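# Open all three clamps on the fixture

## Task

Open each of the fixture's three clamps all the way.

## Robot and tools

ROBOT. Two arms, left_arm and right_arm, each ending in a five-finger hand. right_arm has a right hand and left_arm a mirror-image left hand. Measured base poses in the scene frame: left_arm (-0.048, +0.360, 0) m, quat_wxyz (+1.000, 0, 0, +0.013); right_arm (+0.040, -0.278, 0) m, quat_wxyz (+1.000, 0, 0, -0.008). A camera stand is fixed to the floor behind the arms. Cameras: cam_high (504x504), cam_left_wrist (672x504), cam_right_wrist (672x504). Image left and right do not match the arm names.

SCENE FRAME. The origin is at table-top height, between the two nominal bases. +x points forward over the table, +y toward left_arm, +z up. All reported positions (metres) and quat_wxyz orientations use this frame.

HAND POINT. This point is rigid with the palm: 0.15 m out from the wrist mounting face along the fingers and 0.05 m in front of the palm. Its +z runs along the straight fingers and +y out of the palm. +x runs across the palm, away from the thumb on the right hand and toward it on the left. Straight fingertips extend 0.06 to 0.07 m beyond the point along +z, with their centre lines 0.06 m toward -y. A wrist bracket on the little-finger side reaches 0.10 m across the palm and can strike things.

THE 28-NUMBER ROW. Every number lies in [-1, 1]. Both arms are always filled in. Order: left dx, dy, dz, rx, ry, rz; left little, ring, middle, index, thumb_bend, thumb_turn, force_limit, speed; then the same fourteen for the right arm.
- Pose part: an offset, not a pose. It counts from the arm's current Hand target, the last commanded pose shown in results, not the measured position. It runs along the scene axes. 1.0 stands for 0.6 m or 180 degrees. rx, ry, rz form a single rotation vector, turning about the Hand target's position. All six at 0 asks again for the current Hand target.
- Finger and thumb numbers are absolute targets. Fingers: +1 straight, -1 curled. thumb_bend: +1 straight, -1 fully bent. thumb_turn: +1 beside the palm, -1 in front of it, facing the fingers.
- force_limit: linear from about 0 N at -1 to 10 N at +1 (15 N for the two thumb motors). A closing motor stops when its load reaches this.
- speed: -1 is almost still; full speed is reached at +0.48 and holds up to +1. Full travel takes 0.49 s.
- No value means "keep as is". Repeat the last eight hand numbers sent for that hand. If none has been sent yet, use its hand_measured plus hand_force_limit and hand_speed.

TOOLS.
- execute_actions(actions, cameras): actions is a list of actions. Each action is a table of up to 15 rows, each row lasting 1/30 s; a shorter table repeats its final row. Within one action, every row counts from the Hand target at its start. A new action starts from the new Hand target, so repeating an offset moves the arm again. Images come back for an empty list, or when cameras names them (["all"] or names).
- move(target, speed, blend, blocking, cameras): drives each hand point straight toward a target. target is one row, or a list of up to 15 rows, all offset from the same starting Hand targets. speed is in m/s, 0.002 to 4.3, default 0.25; turning is capped at twice that in rad/s. It may be one value or one per target. blend (m) rounds corners in a list; 0 stops at each. The whole move is capped at 10 s. blocking=false returns after about 0.5 s while motion continues. It does not avoid obstacles or the other arm. The result adds a "move:" line: done, off_target, moving, held or fault, plus limits such as paced (pose clipped) or held (steps withheld).
- wait(seconds 0 to 10, cameras): lets time pass with commands held.
- stop(cameras): brakes a running move.
- zoom_image(camera, region [x0, y0, x1, y1] in pixels, at most 504 by 504): enlarges part of that camera's newest image.
- show_instructions(): shows reference pages.
- finished_scene(scene): ends the scene; scene is the current scene's integer number.

RESULTS. Per arm: end_effector_position, end_effector_quat_wxyz, Hand target, joint positions, velocities and torques. For the hand: hand_measured, hand_stopped_by (moving, target, force, stalled, fault) and hand_load_n, in the motor order above; load is positive when the finger is pushed open. A MOTOR HOT line warns of overheating.

BEHAVIOUR AND CAUTIONS.
- The arm tracks loosely. Resting 1 to 3 cm short of the command, sometimes 5 cm and usually low, is normal and does not mean contact. Zero actions ask for the target again; send the remaining gap as an offset.
- Each step, commanded orientation is clipped to within 40 degrees of the measured one.
- Keep paths clear of an arm's own base; that can flip its shoulder posture.
- Faster contact hits harder, and aiming deeper past contact presses harder. To release a press, command back past the hand point.
- Never let the arms touch. One hand gripping the other's fingers counts as a press.
- A thumb turned in front of the palm can grip 0.035 to 0.065 m objects, or handles down to 0.025 m. For a gentle close use speed -0.94 or lower.
- Nothing may fall or be left off the table.
- Heat builds from loads, a stretched arm, or pushing at an unreachable pose. At 100 °C the arm goes limp for 30 to 60 s.
- Joint ranges (rad): waist -2.880 to 2.880, shoulder 0.000 to 3.142, elbow 0.000 to 3.019 (straight at 2.964), wrist pitch -1.693 to 1.571, wrist yaw -1.571 to 1.571, wrist roll -2.094 to 2.094.

Each tool is called after ">>>" as name(argument=value, ...), one argument or row to a line, values as JSON.

Reference images:

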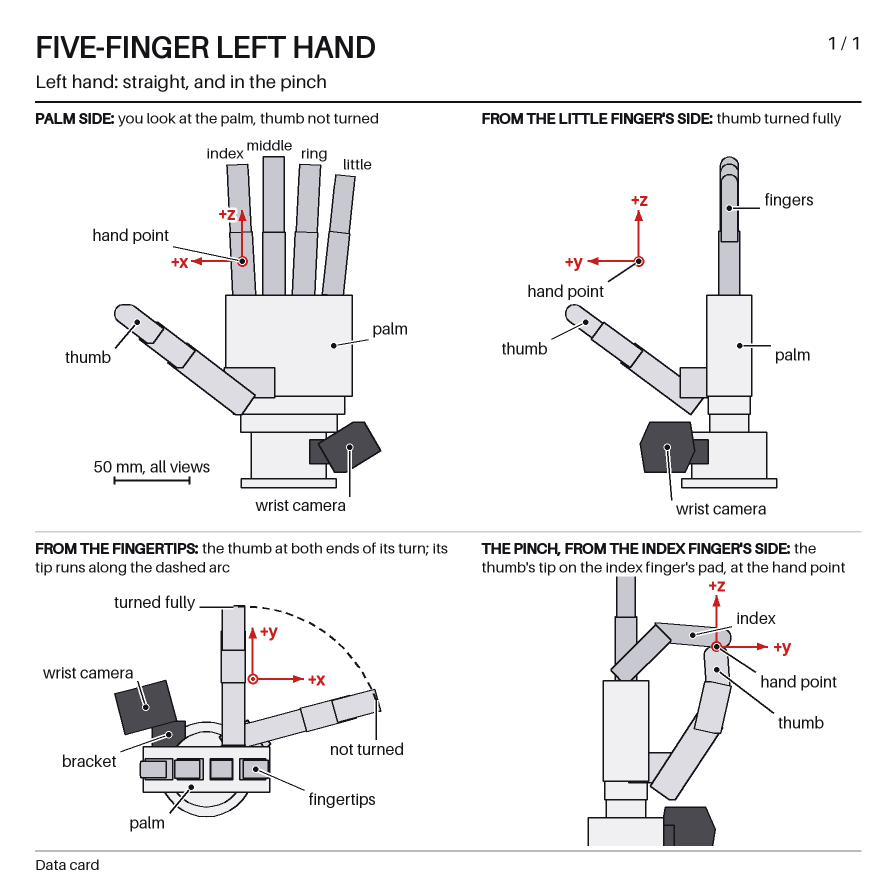

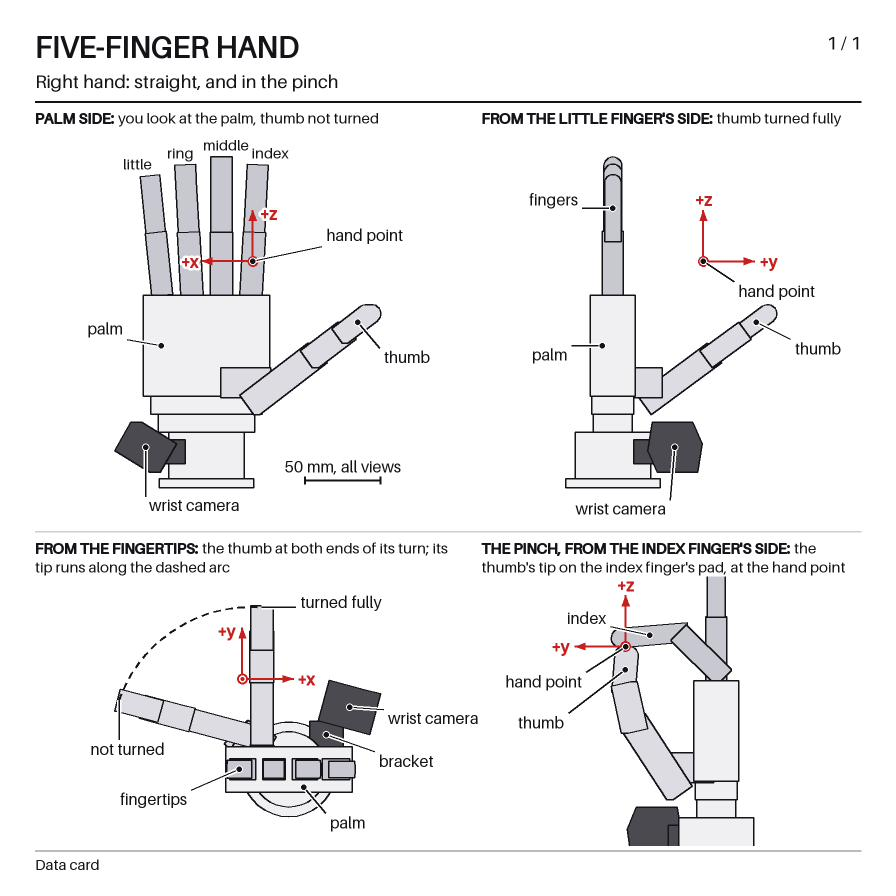

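## Session

>>> execute_actions(
  actions=[],
)

Scene clock: 0.00 s.
left_arm: end_effector_position=(+0.1341, +0.4403, +0.1110) hand_measured=(+1.000, +1.000, +1.000, +1.000, +1.000, +1.000) hand_load_n=(+0.0, +0.0, +0.0, +0.0, +0.0, +0.0) hand_stopped_by=(target, target, target, target, target, target) hand_force_limit=0.00 hand_speed=-0.80 end_effector_quat_wxyz=(+0.116, +0.901, -0.368, +0.198) | right_arm: end_effector_position=(+0.2603, +0.1886, +0.1511) hand_measured=(+1.000, +1.000, +1.000, +1.000, +1.000, +1.000) hand_load_n=(+0.0, +0.0, +0.0, +0.0, +0.0, +0.0) hand_stopped_by=(target, target, target, target, target, target) hand_force_limit=0.00 hand_speed=-0.80 end_effector_quat_wxyz=(+0.109, +0.801, -0.585, -0.071)
Joint positions: left_arm=[0.923 1.138 0.699 -1.276 0.442 0.186] | right_arm=[0.975 1.927 1.753 -1.615 -0.145 0.634]
Joint velocities: within noise
Joint torques (N m): no reading
Heat: left arm: hottest waist 32 °C; right arm: hottest wrist yaw 33 °C.
Hand target: left_arm +0.1383, +0.4462, +0.1154; +0.108, +0.901, -0.370, +0.200 | right_arm +0.2643, +0.1944, +0.1644; +0.091, +0.803, -0.585, -0.071

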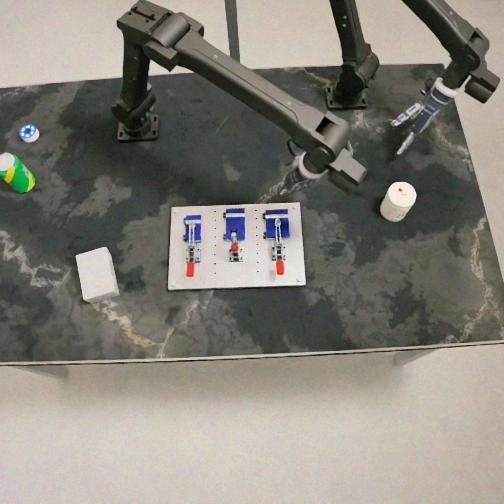

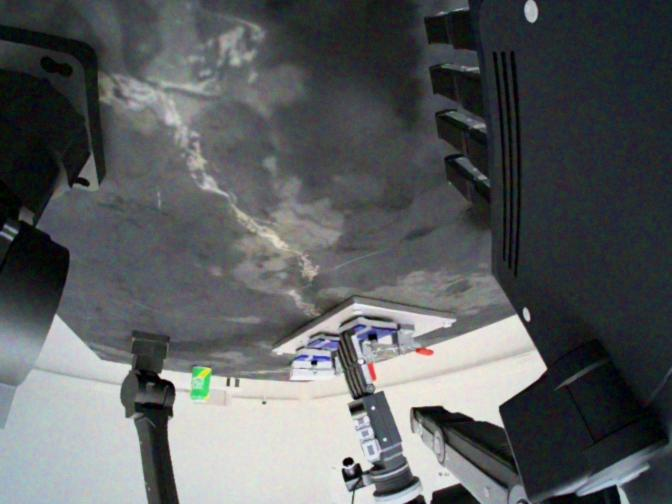

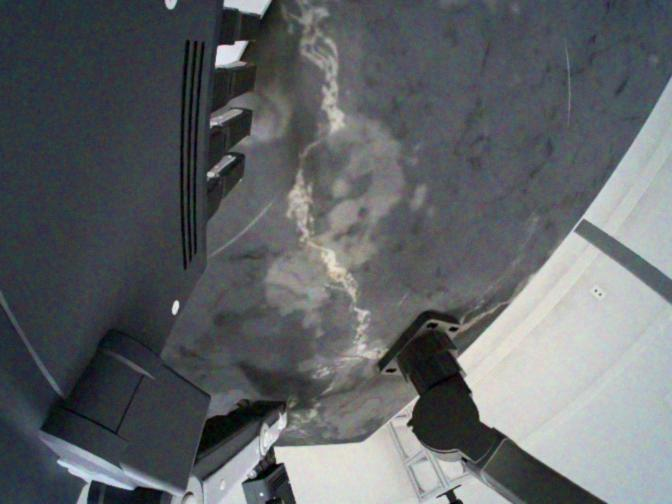

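>>> zoom_image(
  camera="cam_high",
  region=[160, 190, 320, 300],
)

>>> zoom_image(
  camera="cam_left_wrist",
  region=[260, 280, 470, 400],
)

Scaled by 3.150 from the camera's 504x504 image, which has a finer 720x720 frame.

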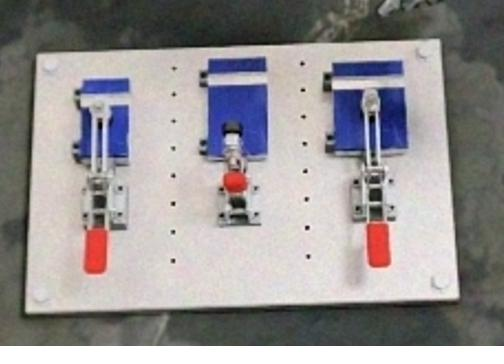

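Scaled by 2.400 from the camera's 672x504 image, which has a finer 960x720 frame.

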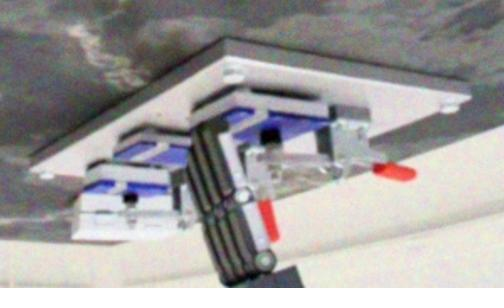

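>>> move(
  target=[
    [0,0,0,0,0,0,1,1,1,1,1,1,0,-0.8,0,0,0.35,0,0,0,1,1,1,1,1,1,0,-0.8],
    [0,0,0,0,0,0,1,1,1,1,1,1,0,-0.8,-0.12,-0.8,0.35,0,0,-0.2,1,1,1,1,1,1,0,-0.8],
  ],
  blend=0.05,
  cameras=["all"],
)

Scene clock: 126.23 s.
left_arm: end_effector_position=(+0.1341, +0.4403, +0.1110) hand_measured=(+1.000, +1.000, +1.000, +1.000, +1.000, +1.000) hand_load_n=(+0.0, +0.0, +0.0, -0.5, +0.0, -0.5) hand_stopped_by=(target, target, target, target, target, target) hand_force_limit=0.00 hand_speed=-0.80 end_effector_quat_wxyz=(+0.116, +0.901, -0.368, +0.198) | right_arm: end_effector_position=(+0.1943, -0.2849, +0.3727) hand_measured=(+1.000, +1.000, +1.000, +1.000, +1.000, +1.000) hand_load_n=(+0.0, +0.0, +0.0, +0.0, +0.0, +0.0) hand_stopped_by=(target, target, target, target, target, target) hand_force_limit=0.00 hand_speed=-0.80 end_effector_quat_wxyz=(+0.166, -0.572, +0.781, -0.185)
Joint positions: left_arm=[0.923 1.138 0.699 -1.276 0.442 0.186] | right_arm=[-0.294 0.653 1.269 -1.686 -0.05 0.009]
Joint torques (N m): left_arm=[-1.79 -6.48 10.26 -0.43 0.46 -0.07] | right_arm=[-0.21 2.61 6.93 0.92 0.15 -0.16]
Heat: left arm: hottest elbow 32 °C; right arm: hottest elbow 33 °C.
Hand target: left_arm +0.1383, +0.4462, +0.1154; +0.108, +0.901, -0.370, +0.200 | right_arm +0.1922, -0.2855, +0.3744; -0.054, -0.584, +0.806, +0.083
Off the commanded pose: left_arm 0.009 m, 1 deg | right_arm 0.003 m, 42 deg; orientation clipped.
joint sent to its limit (right arm) — joint 4 (wrist pitch), lower limit. The joint targets are off in orientation, not in position.
move: off_target (right_arm); limits=paced

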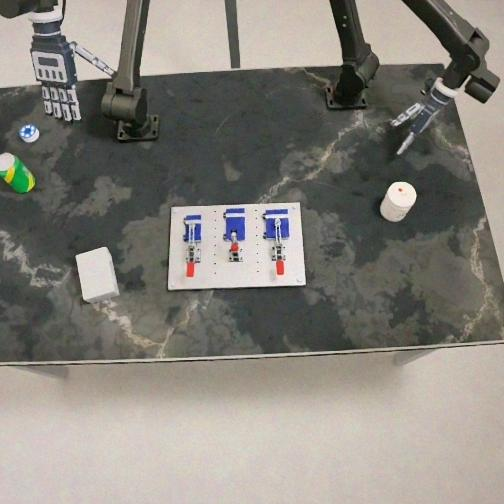

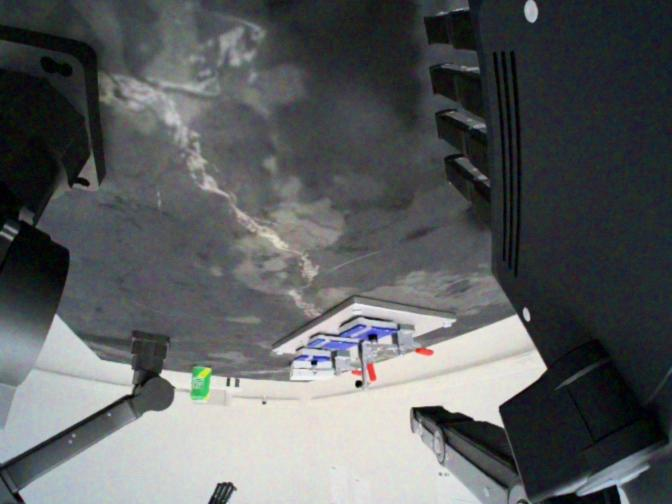

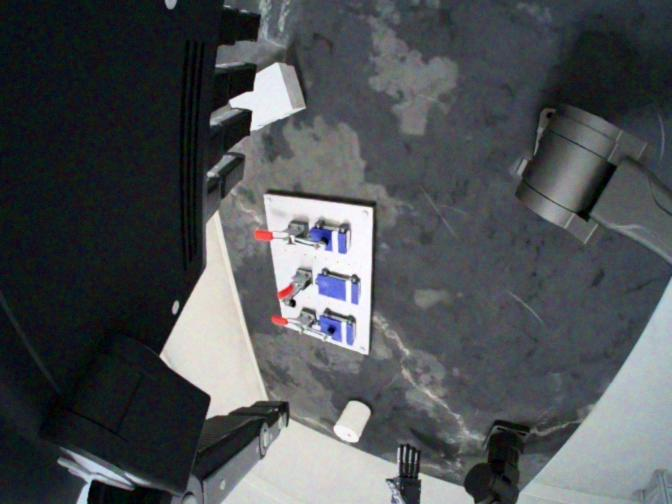

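>>> zoom_image(
  camera="cam_left_wrist",
  region=[260, 285, 470, 400],
)

>>> zoom_image(
  camera="cam_right_wrist",
  region=[230, 170, 400, 370],
)

>>> zoom_image(
  camera="cam_high",
  region=[165, 200, 305, 295],
)

Scaled by 2.400 from the camera's 672x504 image, which has a finer 960x720 frame.

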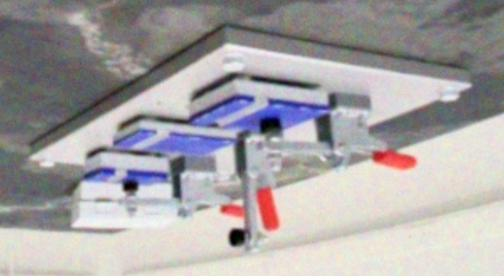

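Scaled by 2.520 from the camera's 672x504 image, which has a finer 960x720 frame.

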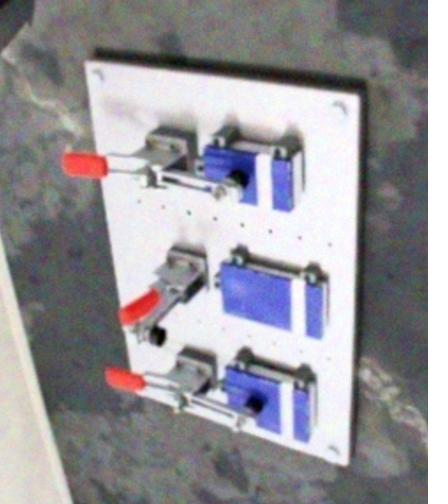

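Scaled by 3.600 from the camera's 504x504 image, which has a finer 720x720 frame.

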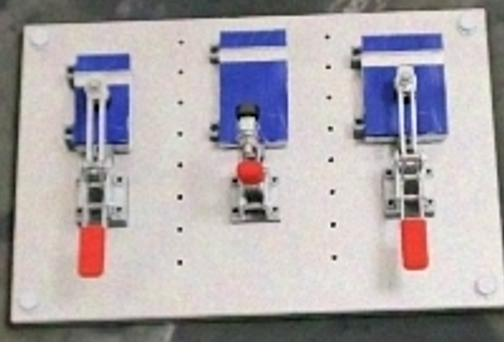

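>>> move(
  target=[0,0,0,0,0,0,1,1,1,1,1,1,0,-0.8,0.446,0.142,-0.157,-0.013,-0.0615,0.0997,1,1,1,1,1,1,0,-0.8],
  cameras=["all"],
)

Scene clock: 211.93 s.
left_arm: end_effector_position=(+0.1341, +0.4403, +0.1110) hand_measured=(+1.000, +1.000, +1.000, +1.000, +1.000, +1.000) hand_load_n=(+0.0, +0.0, +0.0, +0.0, +0.0, +0.0) hand_stopped_by=(target, target, target, target, target, target) hand_force_limit=0.00 hand_speed=-0.80 end_effector_quat_wxyz=(+0.116, +0.901, -0.368, +0.198) | right_arm: end_effector_position=(+0.4518, -0.2044, +0.2536) hand_measured=(+1.000, +1.000, +1.000, +1.000, +1.000, +1.000) hand_load_n=(+0.0, +0.0, +0.0, +0.0, +0.0, +0.0) hand_stopped_by=(target, target, target, target, target, target) hand_force_limit=0.00 hand_speed=-0.80 end_effector_quat_wxyz=(+0.025, +0.699, -0.714, -0.019)
Joint positions: left_arm=[0.923 1.138 0.699 -1.276 0.442 0.186] | right_arm=[0.105 1.621 1.654 -1.667 0.002 0.111]
Joint torques (N m): left_arm=[-1.9 -6.65 10.19 -0.47 0.46 -0.06] | right_arm=[0.15 -14.04 10.86 -0.28 -0.05 -0.17]
Heat: left arm: hottest elbow 33 °C; right arm: hottest elbow 33 °C.
Hand target: left_arm +0.1383, +0.4462, +0.1154; +0.108, +0.901, -0.370, +0.200 | right_arm +0.4599, -0.2003, +0.2801; +0.000, +0.706, -0.708, +0.000
Off the commanded pose: left_arm 0.009 m, 1 deg | right_arm 0.028 m, 4 deg.
move: off_target (right_arm)

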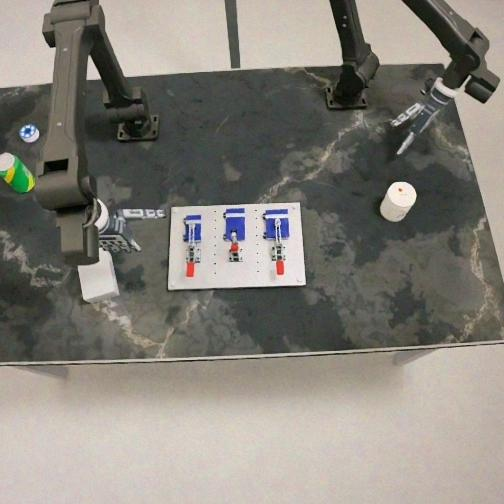

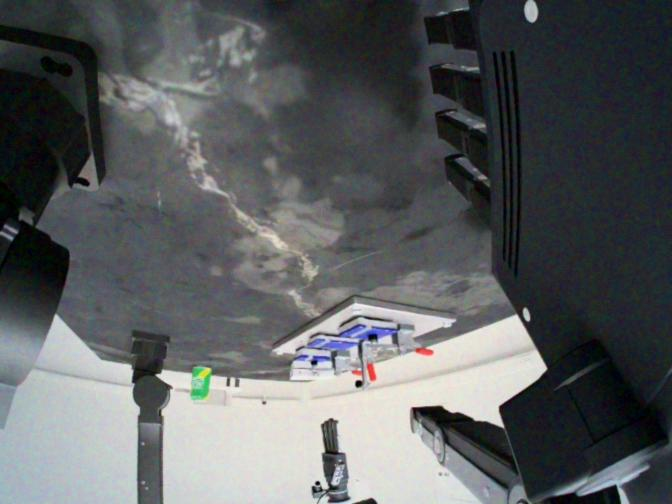

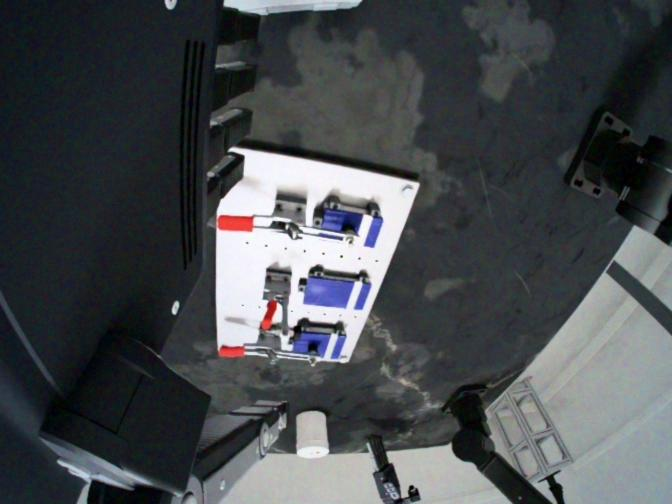

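>>> zoom_image(
  camera="cam_right_wrist",
  region=[205, 170, 395, 380],
)

Scaled by 2.400 from the camera's 672x504 image, which has a finer 960x720 frame.

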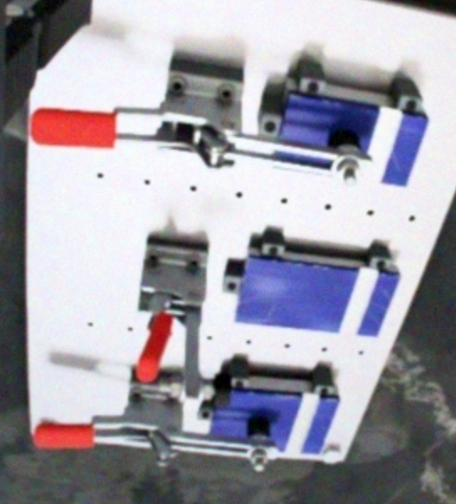

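>>> zoom_image(
  camera="cam_high",
  region=[0, 130, 140, 310],
)

>>> zoom_image(
  camera="cam_high",
  region=[360, 160, 440, 240],
)

Scaled by 2.800 from the camera's 504x504 image, which has a finer 720x720 frame.

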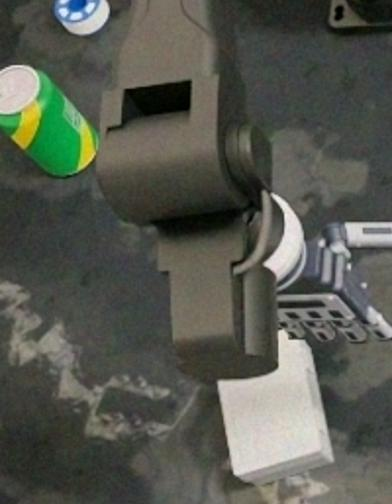

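Scaled by 6.300 from the camera's 504x504 image, which has a finer 720x720 frame.

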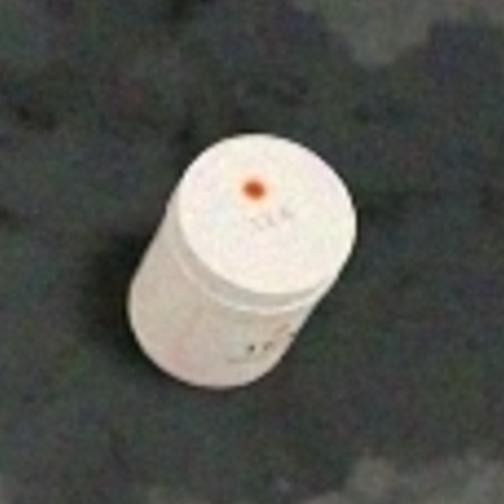

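>>> move(
  target=[0,0,0,0,0,0,1,1,1,1,1,1,0,-0.8,0.208,0.2,-0.1,0,0,-0.25,-0.1,-0.1,-0.1,-0.1,1,1,0.4,0],
  cameras=["all"],
)

Scene clock: 407.47 s.
left_arm: end_effector_position=(+0.1341, +0.4403, +0.1110) hand_measured=(+1.000, +1.000, +1.000, +1.000, +1.000, +1.000) hand_load_n=(+0.0, +0.0, +0.0, +0.0, +0.0, +0.0) hand_stopped_by=(target, target, target, target, target, target) hand_force_limit=0.00 hand_speed=-0.80 end_effector_quat_wxyz=(+0.116, +0.901, -0.368, +0.198) | right_arm: end_effector_position=(+0.5671, -0.0889, +0.2049) hand_measured=(-0.100, -0.100, -0.100, -0.100, +1.000, +1.000) hand_load_n=(+0.0, +0.0, +0.0, +0.5, +0.0, +0.0) hand_stopped_by=(target, target, target, target, target, target) hand_force_limit=0.40 hand_speed=0.00 end_effector_quat_wxyz=(-0.026, -0.383, +0.923, +0.006)
Joint positions: left_arm=[0.923 1.138 0.699 -1.276 0.442 0.186] | right_arm=[0.239 1.859 1.853 -1.618 -0.003 1.007]
Joint torques (N m): left_arm=[-1.32 -5.95 10.24 -0.34 0.47 -0.07] | right_arm=[0.15 -15.15 10.99 0.46 0.1 0.06]
Heat: left arm: hottest elbow 33 °C; right arm: hottest elbow 37 °C.
Hand target: left_arm +0.1383, +0.4462, +0.1154; +0.108, +0.901, -0.370, +0.200 | right_arm +0.5847, -0.0803, +0.2201; +0.000, -0.382, +0.924, +0.000
Off the commanded pose: left_arm 0.009 m, 1 deg | right_arm 0.025 m, 3 deg.
move: off_target (right_arm)

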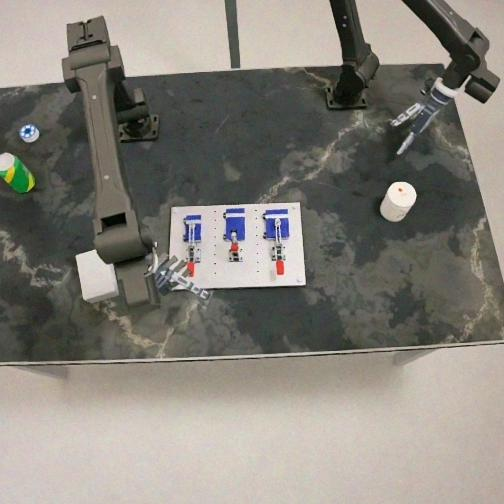

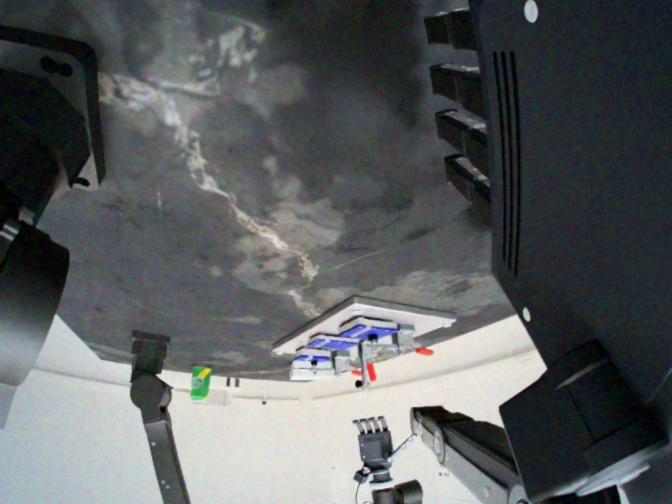

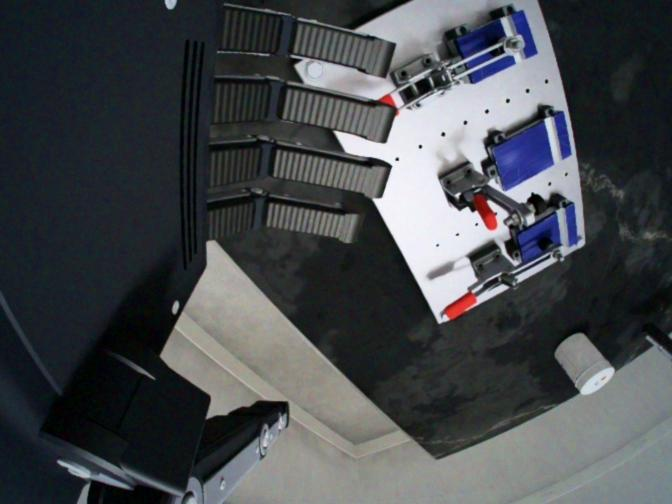

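>>> move(
  target=[0,0,0,0,0,0,1,1,1,1,1,1,0,-0.8,0.03,0.01,-0.205,0,0,0,-0.1,-0.1,-0.1,-0.1,1,1,0.4,0],
  speed=0.15,
  cameras=["cam_high","cam_right_wrist"],
)

Scene clock: 421.73 s.
left_arm: end_effector_position=(+0.1341, +0.4403, +0.1110) hand_measured=(+1.000, +1.000, +1.000, +1.000, +1.000, +1.000) hand_load_n=(+0.0, +0.0, +0.0, +0.0, +0.0, +0.0) hand_stopped_by=(target, target, target, target, target, target) hand_force_limit=0.00 hand_speed=-0.80 end_effector_quat_wxyz=(+0.116, +0.901, -0.368, +0.198) | right_arm: end_effector_position=(+0.6009, -0.0812, +0.0987) hand_measured=(-0.100, -0.100, -0.100, -0.100, +1.000, +1.000) hand_load_n=(+0.0, +0.0, +0.0, +0.5, +0.0, +0.0) hand_stopped_by=(target, target, target, target, target, target) hand_force_limit=0.40 hand_speed=0.00 end_effector_quat_wxyz=(-0.005, -0.382, +0.924, +0.003)
Joint positions: left_arm=[0.923 1.138 0.699 -1.276 0.442 0.186] | right_arm=[0.239 1.959 1.724 -1.347 -0.003 1.01]
Joint torques (N m): left_arm=[-1.26 -6.3 10.19 -0.36 0.47 -0.09] | right_arm=[0.38 -17.03 6.76 0.77 0.12 0.05]
Heat: left arm: hottest elbow 33 °C; right arm: hottest elbow 39 °C.
Hand target: left_arm +0.1383, +0.4462, +0.1154; +0.108, +0.901, -0.370, +0.200 | right_arm +0.6027, -0.0743, +0.0971; +0.000, -0.382, +0.924, +0.000
Off the commanded pose: left_arm 0.009 m, 1 deg | right_arm 0.007 m, 1 deg.
move: done
Images, in order (width x height): cam_high 504x504, cam_right_wrist 672x504.

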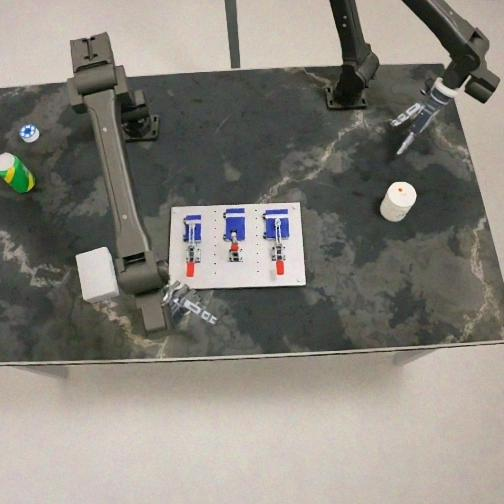

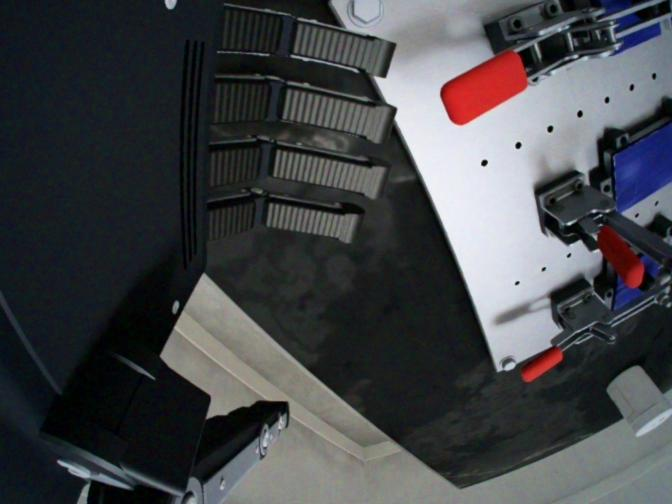

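>>> move(
  target=[0,0,0,0,0,0,1,1,1,1,1,1,0,-0.8,-0.01,0,-0.068,0,0,0,-0.1,-0.1,-0.1,-0.1,1,1,0.4,0],
  speed=0.1,
  cameras=["cam_right_wrist"],
)

Scene clock: 434.80 s.
left_arm: end_effector_position=(+0.1341, +0.4403, +0.1110) hand_measured=(+1.000, +1.000, +1.000, +1.000, +1.000, +1.000) hand_load_n=(+0.0, +0.0, +0.0, +0.0, +0.0, +0.0) hand_stopped_by=(target, target, target, target, target, target) hand_force_limit=0.00 hand_speed=-0.80 end_effector_quat_wxyz=(+0.116, +0.901, -0.368, +0.198) | right_arm: end_effector_position=(+0.5969, -0.0812, +0.0644) hand_measured=(-0.100, -0.100, -0.100, -0.100, +1.000, +1.000) hand_load_n=(+0.0, +0.0, +0.0, +0.0, +0.0, +0.0) hand_stopped_by=(target, target, target, target, target, target) hand_force_limit=0.40 hand_speed=0.00 end_effector_quat_wxyz=(+0.002, -0.382, +0.924, +0.001)
Joint positions: left_arm=[0.923 1.138 0.699 -1.276 0.442 0.186] | right_arm=[0.241 1.965 1.641 -1.244 -0.003 1.012]
Joint torques (N m): left_arm=[-1.26 -6.3 10.21 -0.39 0.47 -0.07] | right_arm=[0.44 -16.15 6.35 0.8 0.12 0.06]
Heat: left arm: hottest elbow 33 °C; right arm: hottest elbow 37 °C.
Hand target: left_arm +0.1383, +0.4462, +0.1154; +0.108, +0.901, -0.370, +0.200 | right_arm +0.5967, -0.0743, +0.0563; +0.000, -0.382, +0.924, +0.000
Off the commanded pose: left_arm 0.009 m, 1 deg | right_arm 0.011 m, 0 deg.
move: off_target (right_arm)
Images, in order (width x height): cam_right_wrist 672x504.

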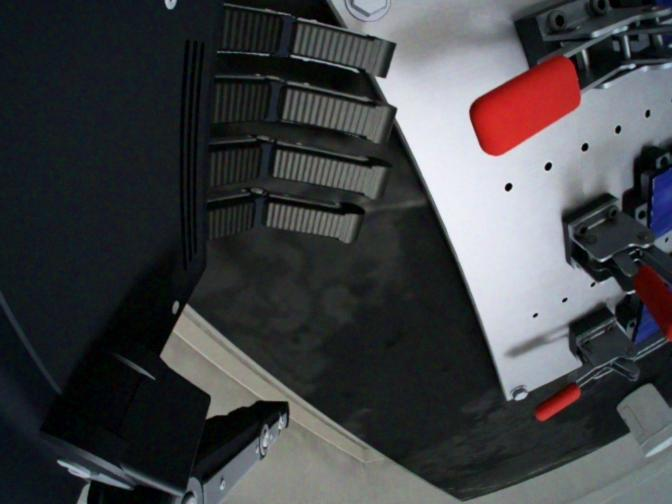

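>>> move(
  target=[0,0,0,0,0,0,1,1,1,1,1,1,0,-0.8,-0.085,0,-0.01,0,0,0,-0.1,-0.1,-0.1,-0.1,1,1,0.4,0],
  speed=0.08,
  cameras=["cam_right_wrist"],
)

Scene clock: 445.67 s.
left_arm: end_effector_position=(+0.1341, +0.4403, +0.1110) hand_measured=(+1.000, +1.000, +1.000, +1.000, +1.000, +1.000) hand_load_n=(+0.0, +0.5, +0.0, +0.0, +0.0, +0.0) hand_stopped_by=(target, target, target, target, target, target) hand_force_limit=0.00 hand_speed=-0.80 end_effector_quat_wxyz=(+0.116, +0.901, -0.368, +0.198) | right_arm: end_effector_position=(+0.5511, -0.0720, +0.0474) hand_measured=(-0.100, -0.100, -0.100, -0.100, +1.000, +1.000) hand_load_n=(-0.5, +0.5, +0.0, -1.0, +0.0, +0.0) hand_stopped_by=(target, target, target, target, target, target) hand_force_limit=0.40 hand_speed=0.00 end_effector_quat_wxyz=(+0.004, -0.384, +0.923, +0.002)
Joint positions: left_arm=[0.923 1.138 0.699 -1.276 0.442 0.186] | right_arm=[0.275 1.876 1.455 -1.142 -0.006 1.041]
Joint torques (N m): left_arm=[-1.2 -6.59 10.3 -0.34 0.46 -0.06] | right_arm=[-0.62 -16.44 5.59 -0.06 0.22 0]
Heat: left arm: hottest elbow 33 °C; right arm: hottest elbow 36 °C.
Hand target: left_arm +0.1383, +0.4462, +0.1154; +0.108, +0.901, -0.370, +0.200 | right_arm +0.5457, -0.0745, +0.0504; +0.000, -0.382, +0.924, +0.000
Off the commanded pose: left_arm 0.009 m, 1 deg | right_arm 0.007 m, 1 deg.
move: done
Images, in order (width x height): cam_right_wrist 672x504.

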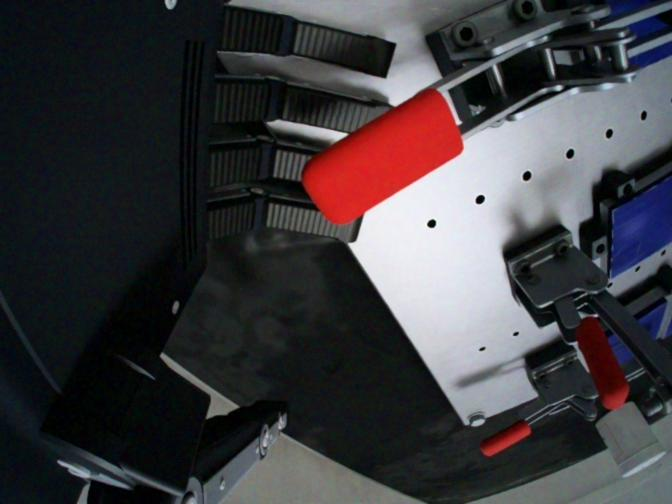

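>>> move(
  target=[
    [0,0,0,0,0,0,1,1,1,1,1,1,0,-0.8,-0.052,-0.027,0.003,0,0,0,-0.1,-0.1,-0.1,-0.1,1,1,0.4,0],
    [0,0,0,0,0,0,1,1,1,1,1,1,0,-0.8,-0.047,-0.027,0.05,0,0,0,-0.1,-0.1,-0.1,-0.1,1,1,0.4,0],
  ],
  speed=0.08,
  cameras=["cam_right_wrist","cam_high"],
)

Scene clock: 483.53 s.
left_arm: end_effector_position=(+0.1341, +0.4403, +0.1110) hand_measured=(+1.000, +1.000, +1.000, +1.000, +1.000, +1.000) hand_load_n=(+0.0, +0.0, +0.0, +0.0, +0.0, +0.0) hand_stopped_by=(target, target, target, target, target, target) hand_force_limit=0.00 hand_speed=-0.80 end_effector_quat_wxyz=(+0.116, +0.901, -0.368, +0.198) | right_arm: end_effector_position=(+0.5254, -0.0861, +0.0553) hand_measured=(-0.100, -0.100, -0.100, -0.100, +1.000, +1.000) hand_load_n=(+0.0, +3.0, +0.0, +0.0, +0.0, +0.0) hand_stopped_by=(target, target, target, target, target, target) hand_force_limit=0.40 hand_speed=0.00 end_effector_quat_wxyz=(+0.007, -0.376, +0.927, -0.001)
Joint positions: left_arm=[0.923 1.138 0.699 -1.276 0.442 0.186] | right_arm=[0.264 1.793 1.357 -1.122 0.001 1.048]
Joint torques (N m): left_arm=[-1.85 -6.18 10.29 -0.43 0.44 -0.08] | right_arm=[-0.85 -17.14 7.65 -2.29 -0.03 -0.24]
Heat: left arm: hottest elbow 33 °C; right arm: hottest elbow 34 °C.
Hand target: left_arm +0.1383, +0.4462, +0.1154; +0.108, +0.901, -0.370, +0.200 | right_arm +0.5176, -0.0906, +0.0804; +0.000, -0.382, +0.924, +0.000
Off the commanded pose: left_arm 0.009 m, 1 deg | right_arm 0.027 m, 1 deg.
move: off_target (right_arm)
Images, in order (width x height): cam_high 504x504, cam_right_wrist 672x504.

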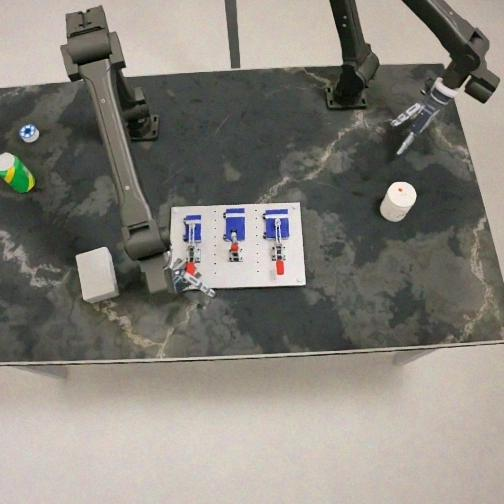

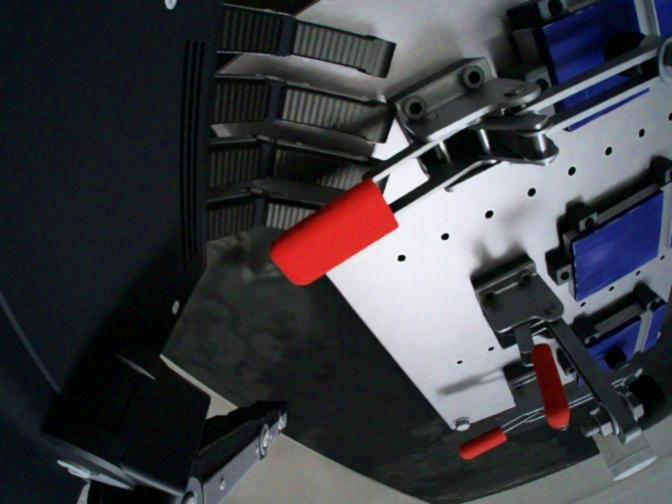

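>>> move(
  target=[
    [0,0,0,0,0,0,1,1,1,1,1,1,0,-0.8,0,0,-0.05,0,0,0,-0.1,-0.1,-0.1,-0.1,1,1,0.4,0],
    [0,0,0,0,0,0,1,1,1,1,1,1,0,-0.8,0.0,-0.028,-0.05,0,0,0,-0.1,-0.1,-0.1,-0.1,1,1,0.4,0],
  ],
  speed=0.08,
  cameras=["cam_right_wrist"],
)

Scene clock: 507.70 s.
left_arm: end_effector_position=(+0.1341, +0.4403, +0.1110) hand_measured=(+1.000, +1.000, +1.000, +1.000, +1.000, +1.000) hand_load_n=(+0.0, +0.0, +0.0, +0.0, +0.0, +0.0) hand_stopped_by=(target, target, target, target, target, target) hand_force_limit=0.00 hand_speed=-0.80 end_effector_quat_wxyz=(+0.116, +0.901, -0.368, +0.198) | right_arm: end_effector_position=(+0.5206, -0.1017, +0.0465) hand_measured=(-0.100, -0.100, -0.100, -0.100, +1.000, +1.000) hand_load_n=(+0.0, +0.0, +0.0, -0.5, +0.0, +0.0) hand_stopped_by=(target, target, target, target, target, target) hand_force_limit=0.40 hand_speed=0.00 end_effector_quat_wxyz=(+0.001, -0.379, +0.925, +0.002)
Joint positions: left_arm=[0.923 1.138 0.699 -1.276 0.442 0.186] | right_arm=[0.235 1.793 1.33 -1.107 -0.004 1.012]
Joint torques (N m): left_arm=[-1.44 -6.36 10.17 -0.27 0.45 -0.07] | right_arm=[-1.08 -15.15 5.71 0.05 0.15 -0.2]
Heat: left arm: hottest elbow 33 °C; right arm: hottest shoulder 33 °C.
Hand target: left_arm +0.1383, +0.4462, +0.1154; +0.108, +0.901, -0.370, +0.200 | right_arm +0.5175, -0.1074, +0.0503; +0.000, -0.382, +0.924, +0.000
Off the commanded pose: left_arm 0.009 m, 1 deg | right_arm 0.008 m, 0 deg.
move: done
Images, in order (width x height): cam_right_wrist 672x504.

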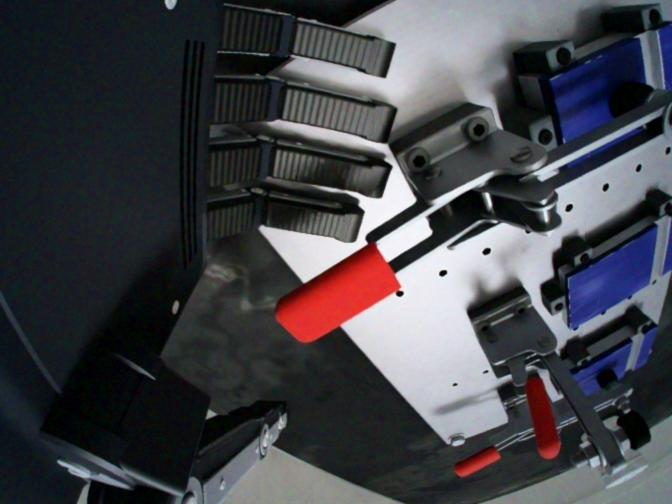

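>>> move(
  target=[
    [0,0,0,0,0,0,1,1,1,1,1,1,0,-0.8,0.11,0.02,0.02,0,0,0.08,-0.1,-0.1,-0.1,-0.1,1,1,0.4,0],
    [0,0,0,0,0,0,1,1,1,1,1,1,0,-0.8,0.11,0.055,0.02,0,0,0.167,-0.1,-0.1,-0.1,-0.1,1,1,0.4,0],
  ],
  speed=0.15,
  blend=0.02,
  cameras=["cam_right_wrist"],
)

Scene clock: 581.20 s.
left_arm: end_effector_position=(+0.1341, +0.4403, +0.1110) hand_measured=(+1.000, +1.000, +1.000, +1.000, +1.000, +1.000) hand_load_n=(+0.0, +0.0, +0.0, +0.0, +0.0, +0.0) hand_stopped_by=(target, target, target, target, target, target) hand_force_limit=0.00 hand_speed=-0.80 end_effector_quat_wxyz=(+0.116, +0.901, -0.368, +0.198) | right_arm: end_effector_position=(+0.5681, -0.0823, +0.0525) hand_measured=(-0.100, -0.100, -0.100, -0.100, +1.000, +1.000) hand_load_n=(+0.0, +0.0, +0.0, +0.0, +0.0, +0.0) hand_stopped_by=(target, target, target, target, target, target) hand_force_limit=0.40 hand_speed=0.00 end_effector_quat_wxyz=(-0.012, -0.600, +0.800, +0.007)
Joint positions: left_arm=[0.923 1.138 0.699 -1.276 0.442 0.186] | right_arm=[0.268 2.007 1.672 -1.264 -0.003 0.536]
Joint torques (N m): left_arm=[-1.49 -6.42 10.24 -0.39 0.46 -0.08] | right_arm=[0.15 -16.15 10.44 -0.2 0.11 -0.17]
Heat: left arm: hottest elbow 33 °C; right arm: hottest elbow 33 °C.
Hand target: left_arm +0.1383, +0.4462, +0.1154; +0.108, +0.901, -0.370, +0.200 | right_arm +0.5836, -0.0745, +0.0624; +0.000, -0.608, +0.794, +0.000
Off the commanded pose: left_arm 0.009 m, 1 deg | right_arm 0.020 m, 2 deg.
move: off_target (right_arm)
Images, in order (width x height): cam_right_wrist 672x504.

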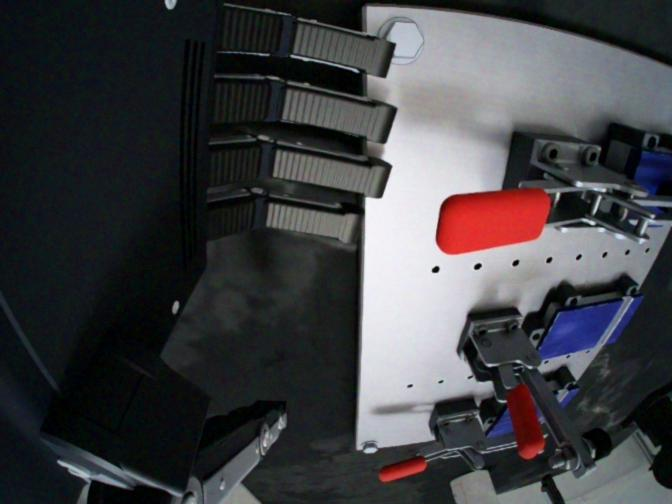

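>>> move(
  target=[
    [0,0,0,0,0,0,1,1,1,1,1,1,0,-0.8,0,0.0075,0.005,0,0,0,-0.9,-0.9,-0.1,-0.1,1,1,0.2,0],
    [0,0,0,0,0,0,1,1,1,1,1,1,0,-0.8,-0.128,0.0075,0.0,0,0,0,-0.9,-0.9,-0.1,-0.1,1,1,0.2,0],
  ],
  speed=0.08,
  cameras=["cam_right_wrist"],
)

Scene clock: 604.10 s.
left_arm: end_effector_position=(+0.1341, +0.4403, +0.1110) hand_measured=(+1.000, +1.000, +1.000, +1.000, +1.000, +1.000) hand_load_n=(+0.0, +0.0, +0.0, +0.0, +0.0, +0.0) hand_stopped_by=(target, target, target, target, target, target) hand_force_limit=0.00 hand_speed=-0.80 end_effector_quat_wxyz=(+0.116, +0.901, -0.368, +0.198) | right_arm: end_effector_position=(+0.5076, -0.0770, +0.0490) hand_measured=(-0.900, -0.900, -0.100, -0.100, +1.000, +1.000) hand_load_n=(+0.0, +0.0, +0.5, +0.0, +0.0, +0.0) hand_stopped_by=(target, target, target, target, target, target) hand_force_limit=0.20 hand_speed=0.00 end_effector_quat_wxyz=(-0.015, -0.608, +0.794, +0.006)
Joint positions: left_arm=[0.923 1.138 0.699 -1.276 0.442 0.186] | right_arm=[0.308 1.877 1.458 -1.185 -0.001 0.556]
Joint torques (N m): left_arm=[-1.32 -6.48 10.29 -0.4 0.47 -0.09] | right_arm=[0.56 -17.96 5.75 0.54 0.04 0.05]
Heat: left arm: hottest elbow 33 °C; right arm: hottest elbow 35 °C.
Hand target: left_arm +0.1383, +0.4462, +0.1154; +0.108, +0.901, -0.370, +0.200 | right_arm +0.5068, -0.0698, +0.0625; +0.000, -0.608, +0.794, +0.000
Off the commanded pose: left_arm 0.009 m, 1 deg | right_arm 0.015 m, 2 deg.
move: off_target (right_arm)
Images, in order (width x height): cam_right_wrist 672x504.

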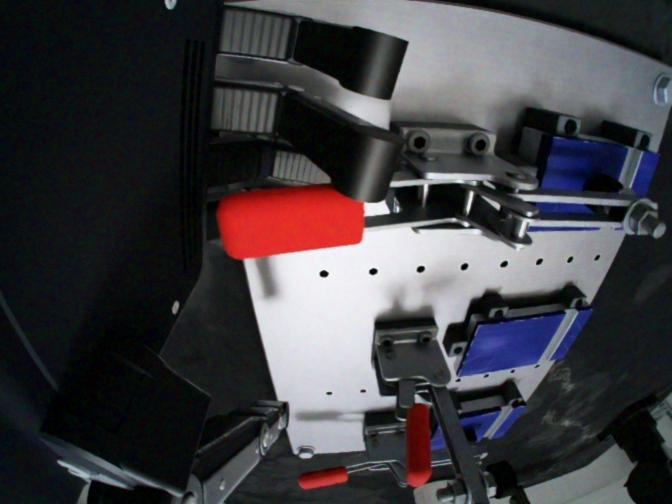

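>>> move(
  target=[0,0,0,0,0,0,1,1,1,1,1,1,0,-0.8,0.005,0.004,0.06,0,0,0,-0.9,-0.9,-0.1,-0.1,1,1,0.2,0],
  speed=0.08,
  cameras=["cam_right_wrist"],
)

Scene clock: 624.60 s.
left_arm: end_effector_position=(+0.1341, +0.4403, +0.1110) hand_measured=(+1.000, +1.000, +1.000, +1.000, +1.000, +1.000) hand_load_n=(+0.0, +0.0, +0.0, +0.0, +0.0, +0.0) hand_stopped_by=(target, target, target, target, target, target) hand_force_limit=0.00 hand_speed=-0.80 end_effector_quat_wxyz=(+0.116, +0.901, -0.368, +0.198) | right_arm: end_effector_position=(+0.5038, -0.0787, +0.0643) hand_measured=(-0.900, -0.900, -0.100, -0.100, +1.000, +1.000) hand_load_n=(+0.5, +0.0, +4.0, +0.0, +0.0, +0.0) hand_stopped_by=(target, target, target, target, target, target) hand_force_limit=0.20 hand_speed=0.00 end_effector_quat_wxyz=(-0.020, -0.603, +0.797, +0.005)
Joint positions: left_arm=[0.923 1.138 0.699 -1.276 0.442 0.186] | right_arm=[0.308 1.856 1.47 -1.227 0.005 0.568]
Joint torques (N m): left_arm=[-1.44 -5.95 10.29 -0.24 0.47 -0.08] | right_arm=[0.73 -18.14 9.35 -1.26 -0.16 -0.05]
Heat: left arm: hottest elbow 33 °C; right arm: hottest elbow 34 °C.
Hand target: left_arm +0.1383, +0.4462, +0.1154; +0.108, +0.901, -0.370, +0.200 | right_arm +0.5097, -0.0675, +0.0983; +0.000, -0.608, +0.794, +0.000
Off the commanded pose: left_arm 0.009 m, 1 deg | right_arm 0.037 m, 3 deg.
move: off_target (right_arm)
Images, in order (width x height): cam_right_wrist 672x504.

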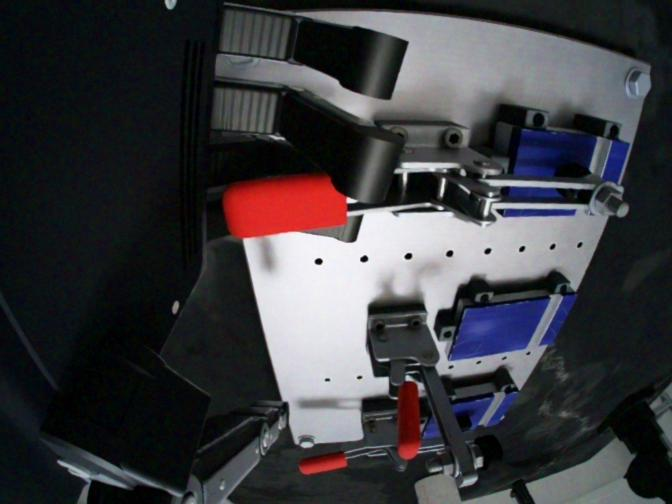

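>>> move(
  target=[0,0,0,0,0,0,1,1,1,1,1,1,0,-0.8,0.0,0.01,0.05,0,0,0,-0.9,-0.9,-0.1,-0.1,1,1,0.2,0],
  speed=0.08,
  cameras=["cam_right_wrist"],
)

Scene clock: 636.20 s.
left_arm: end_effector_position=(+0.1341, +0.4403, +0.1110) hand_measured=(+1.000, +1.000, +1.000, +1.000, +1.000, +1.000) hand_load_n=(+0.0, +0.0, +0.0, +0.0, +0.0, +0.0) hand_stopped_by=(target, target, target, target, target, target) hand_force_limit=0.00 hand_speed=-0.80 end_effector_quat_wxyz=(+0.116, +0.901, -0.368, +0.198) | right_arm: end_effector_position=(+0.5054, -0.0783, +0.0760) hand_measured=(-0.900, -0.900, -0.098, -0.100, +1.000, +1.000) hand_load_n=(+0.0, +0.0, +9.0, +0.0, +0.0, +0.0) hand_stopped_by=(target, target, target, target, target, target) hand_force_limit=0.20 hand_speed=0.00 end_effector_quat_wxyz=(-0.028, -0.599, +0.801, +0.004)
Joint positions: left_arm=[0.923 1.138 0.699 -1.276 0.442 0.186] | right_arm=[0.31 1.855 1.502 -1.272 0.012 0.581]
Joint torques (N m): left_arm=[-1.38 -6.53 10.32 -0.32 0.45 -0.07] | right_arm=[1.32 -19.78 10.77 -2.28 -0.45 -0.08]
Heat: left arm: hottest elbow 33 °C; right arm: hottest elbow 35 °C.
Hand target: left_arm +0.1383, +0.4462, +0.1154; +0.108, +0.901, -0.370, +0.200 | right_arm +0.5097, -0.0614, +0.1285; +0.000, -0.608, +0.794, +0.000
Off the commanded pose: left_arm 0.009 m, 1 deg | right_arm 0.055 m, 3 deg.
move: off_target (right_arm)
Images, in order (width x height): cam_right_wrist 672x504.

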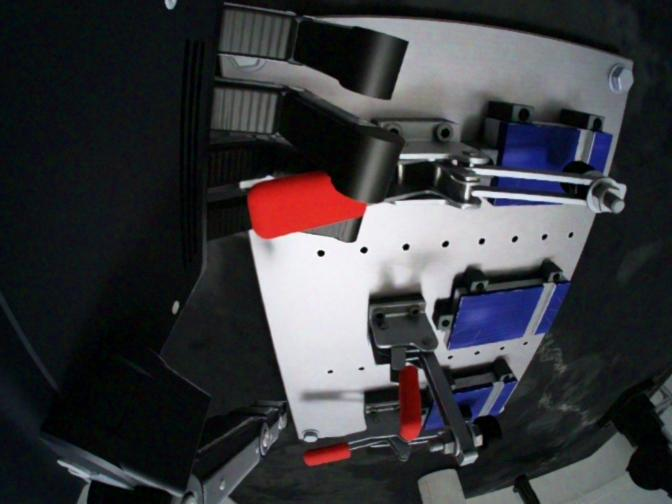

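>>> move(
  target=[0,0,0,0,0,0,1,1,1,1,1,1,0,-0.8,0.0,-0.03,0.03,0,0,0,-0.9,-0.9,-0.1,-0.1,1,1,0.2,0],
  speed=0.08,
  cameras=["cam_right_wrist"],
)

Scene clock: 647.27 s.
left_arm: end_effector_position=(+0.1341, +0.4403, +0.1110) hand_measured=(+1.000, +1.000, +1.000, +1.000, +1.000, +1.000) hand_load_n=(+0.0, -0.5, +0.0, +0.0, +0.0, +0.0) hand_stopped_by=(target, target, target, target, target, target) hand_force_limit=0.00 hand_speed=-0.80 end_effector_quat_wxyz=(+0.116, +0.901, -0.368, +0.198) | right_arm: end_effector_position=(+0.5037, -0.0791, +0.0798) hand_measured=(-0.900, -0.900, -0.098, -0.100, +1.000, +1.000) hand_load_n=(+0.0, +0.0, +11.0, +0.0, +0.0, +0.0) hand_stopped_by=(target, target, target, target, target, target) hand_force_limit=0.20 hand_speed=0.00 end_effector_quat_wxyz=(-0.033, -0.598, +0.800, +0.005)
Joint positions: left_arm=[0.923 1.138 0.699 -1.276 0.442 0.186] | right_arm=[0.31 1.855 1.511 -1.292 0.013 0.581]
Joint torques (N m): left_arm=[-1.38 -6.12 10.29 -0.43 0.47 -0.08] | right_arm=[-0.91 -21.89 10.82 -2.81 -0.38 -0.37]
Heat: left arm: hottest elbow 33 °C; right arm: hottest elbow 35 °C.
Hand target: left_arm +0.1383, +0.4462, +0.1154; +0.108, +0.901, -0.370, +0.200 | right_arm +0.5097, -0.0795, +0.1464; +0.000, -0.609, +0.794, +0.000
Off the commanded pose: left_arm 0.009 m, 1 deg | right_arm 0.067 m, 4 deg.
move: off_target (right_arm)
Images, in order (width x height): cam_right_wrist 672x504.

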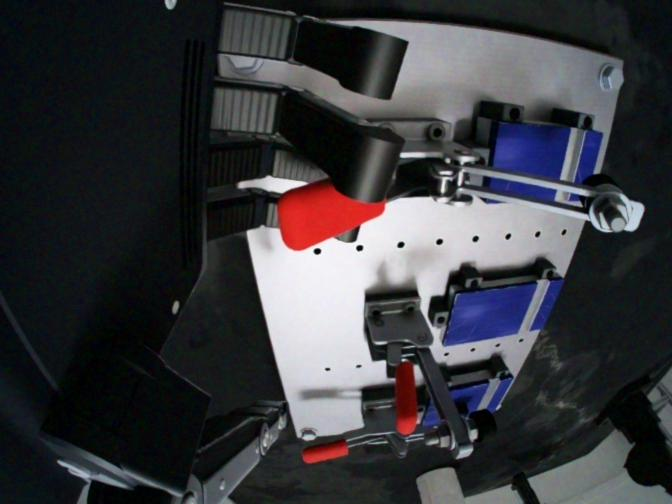

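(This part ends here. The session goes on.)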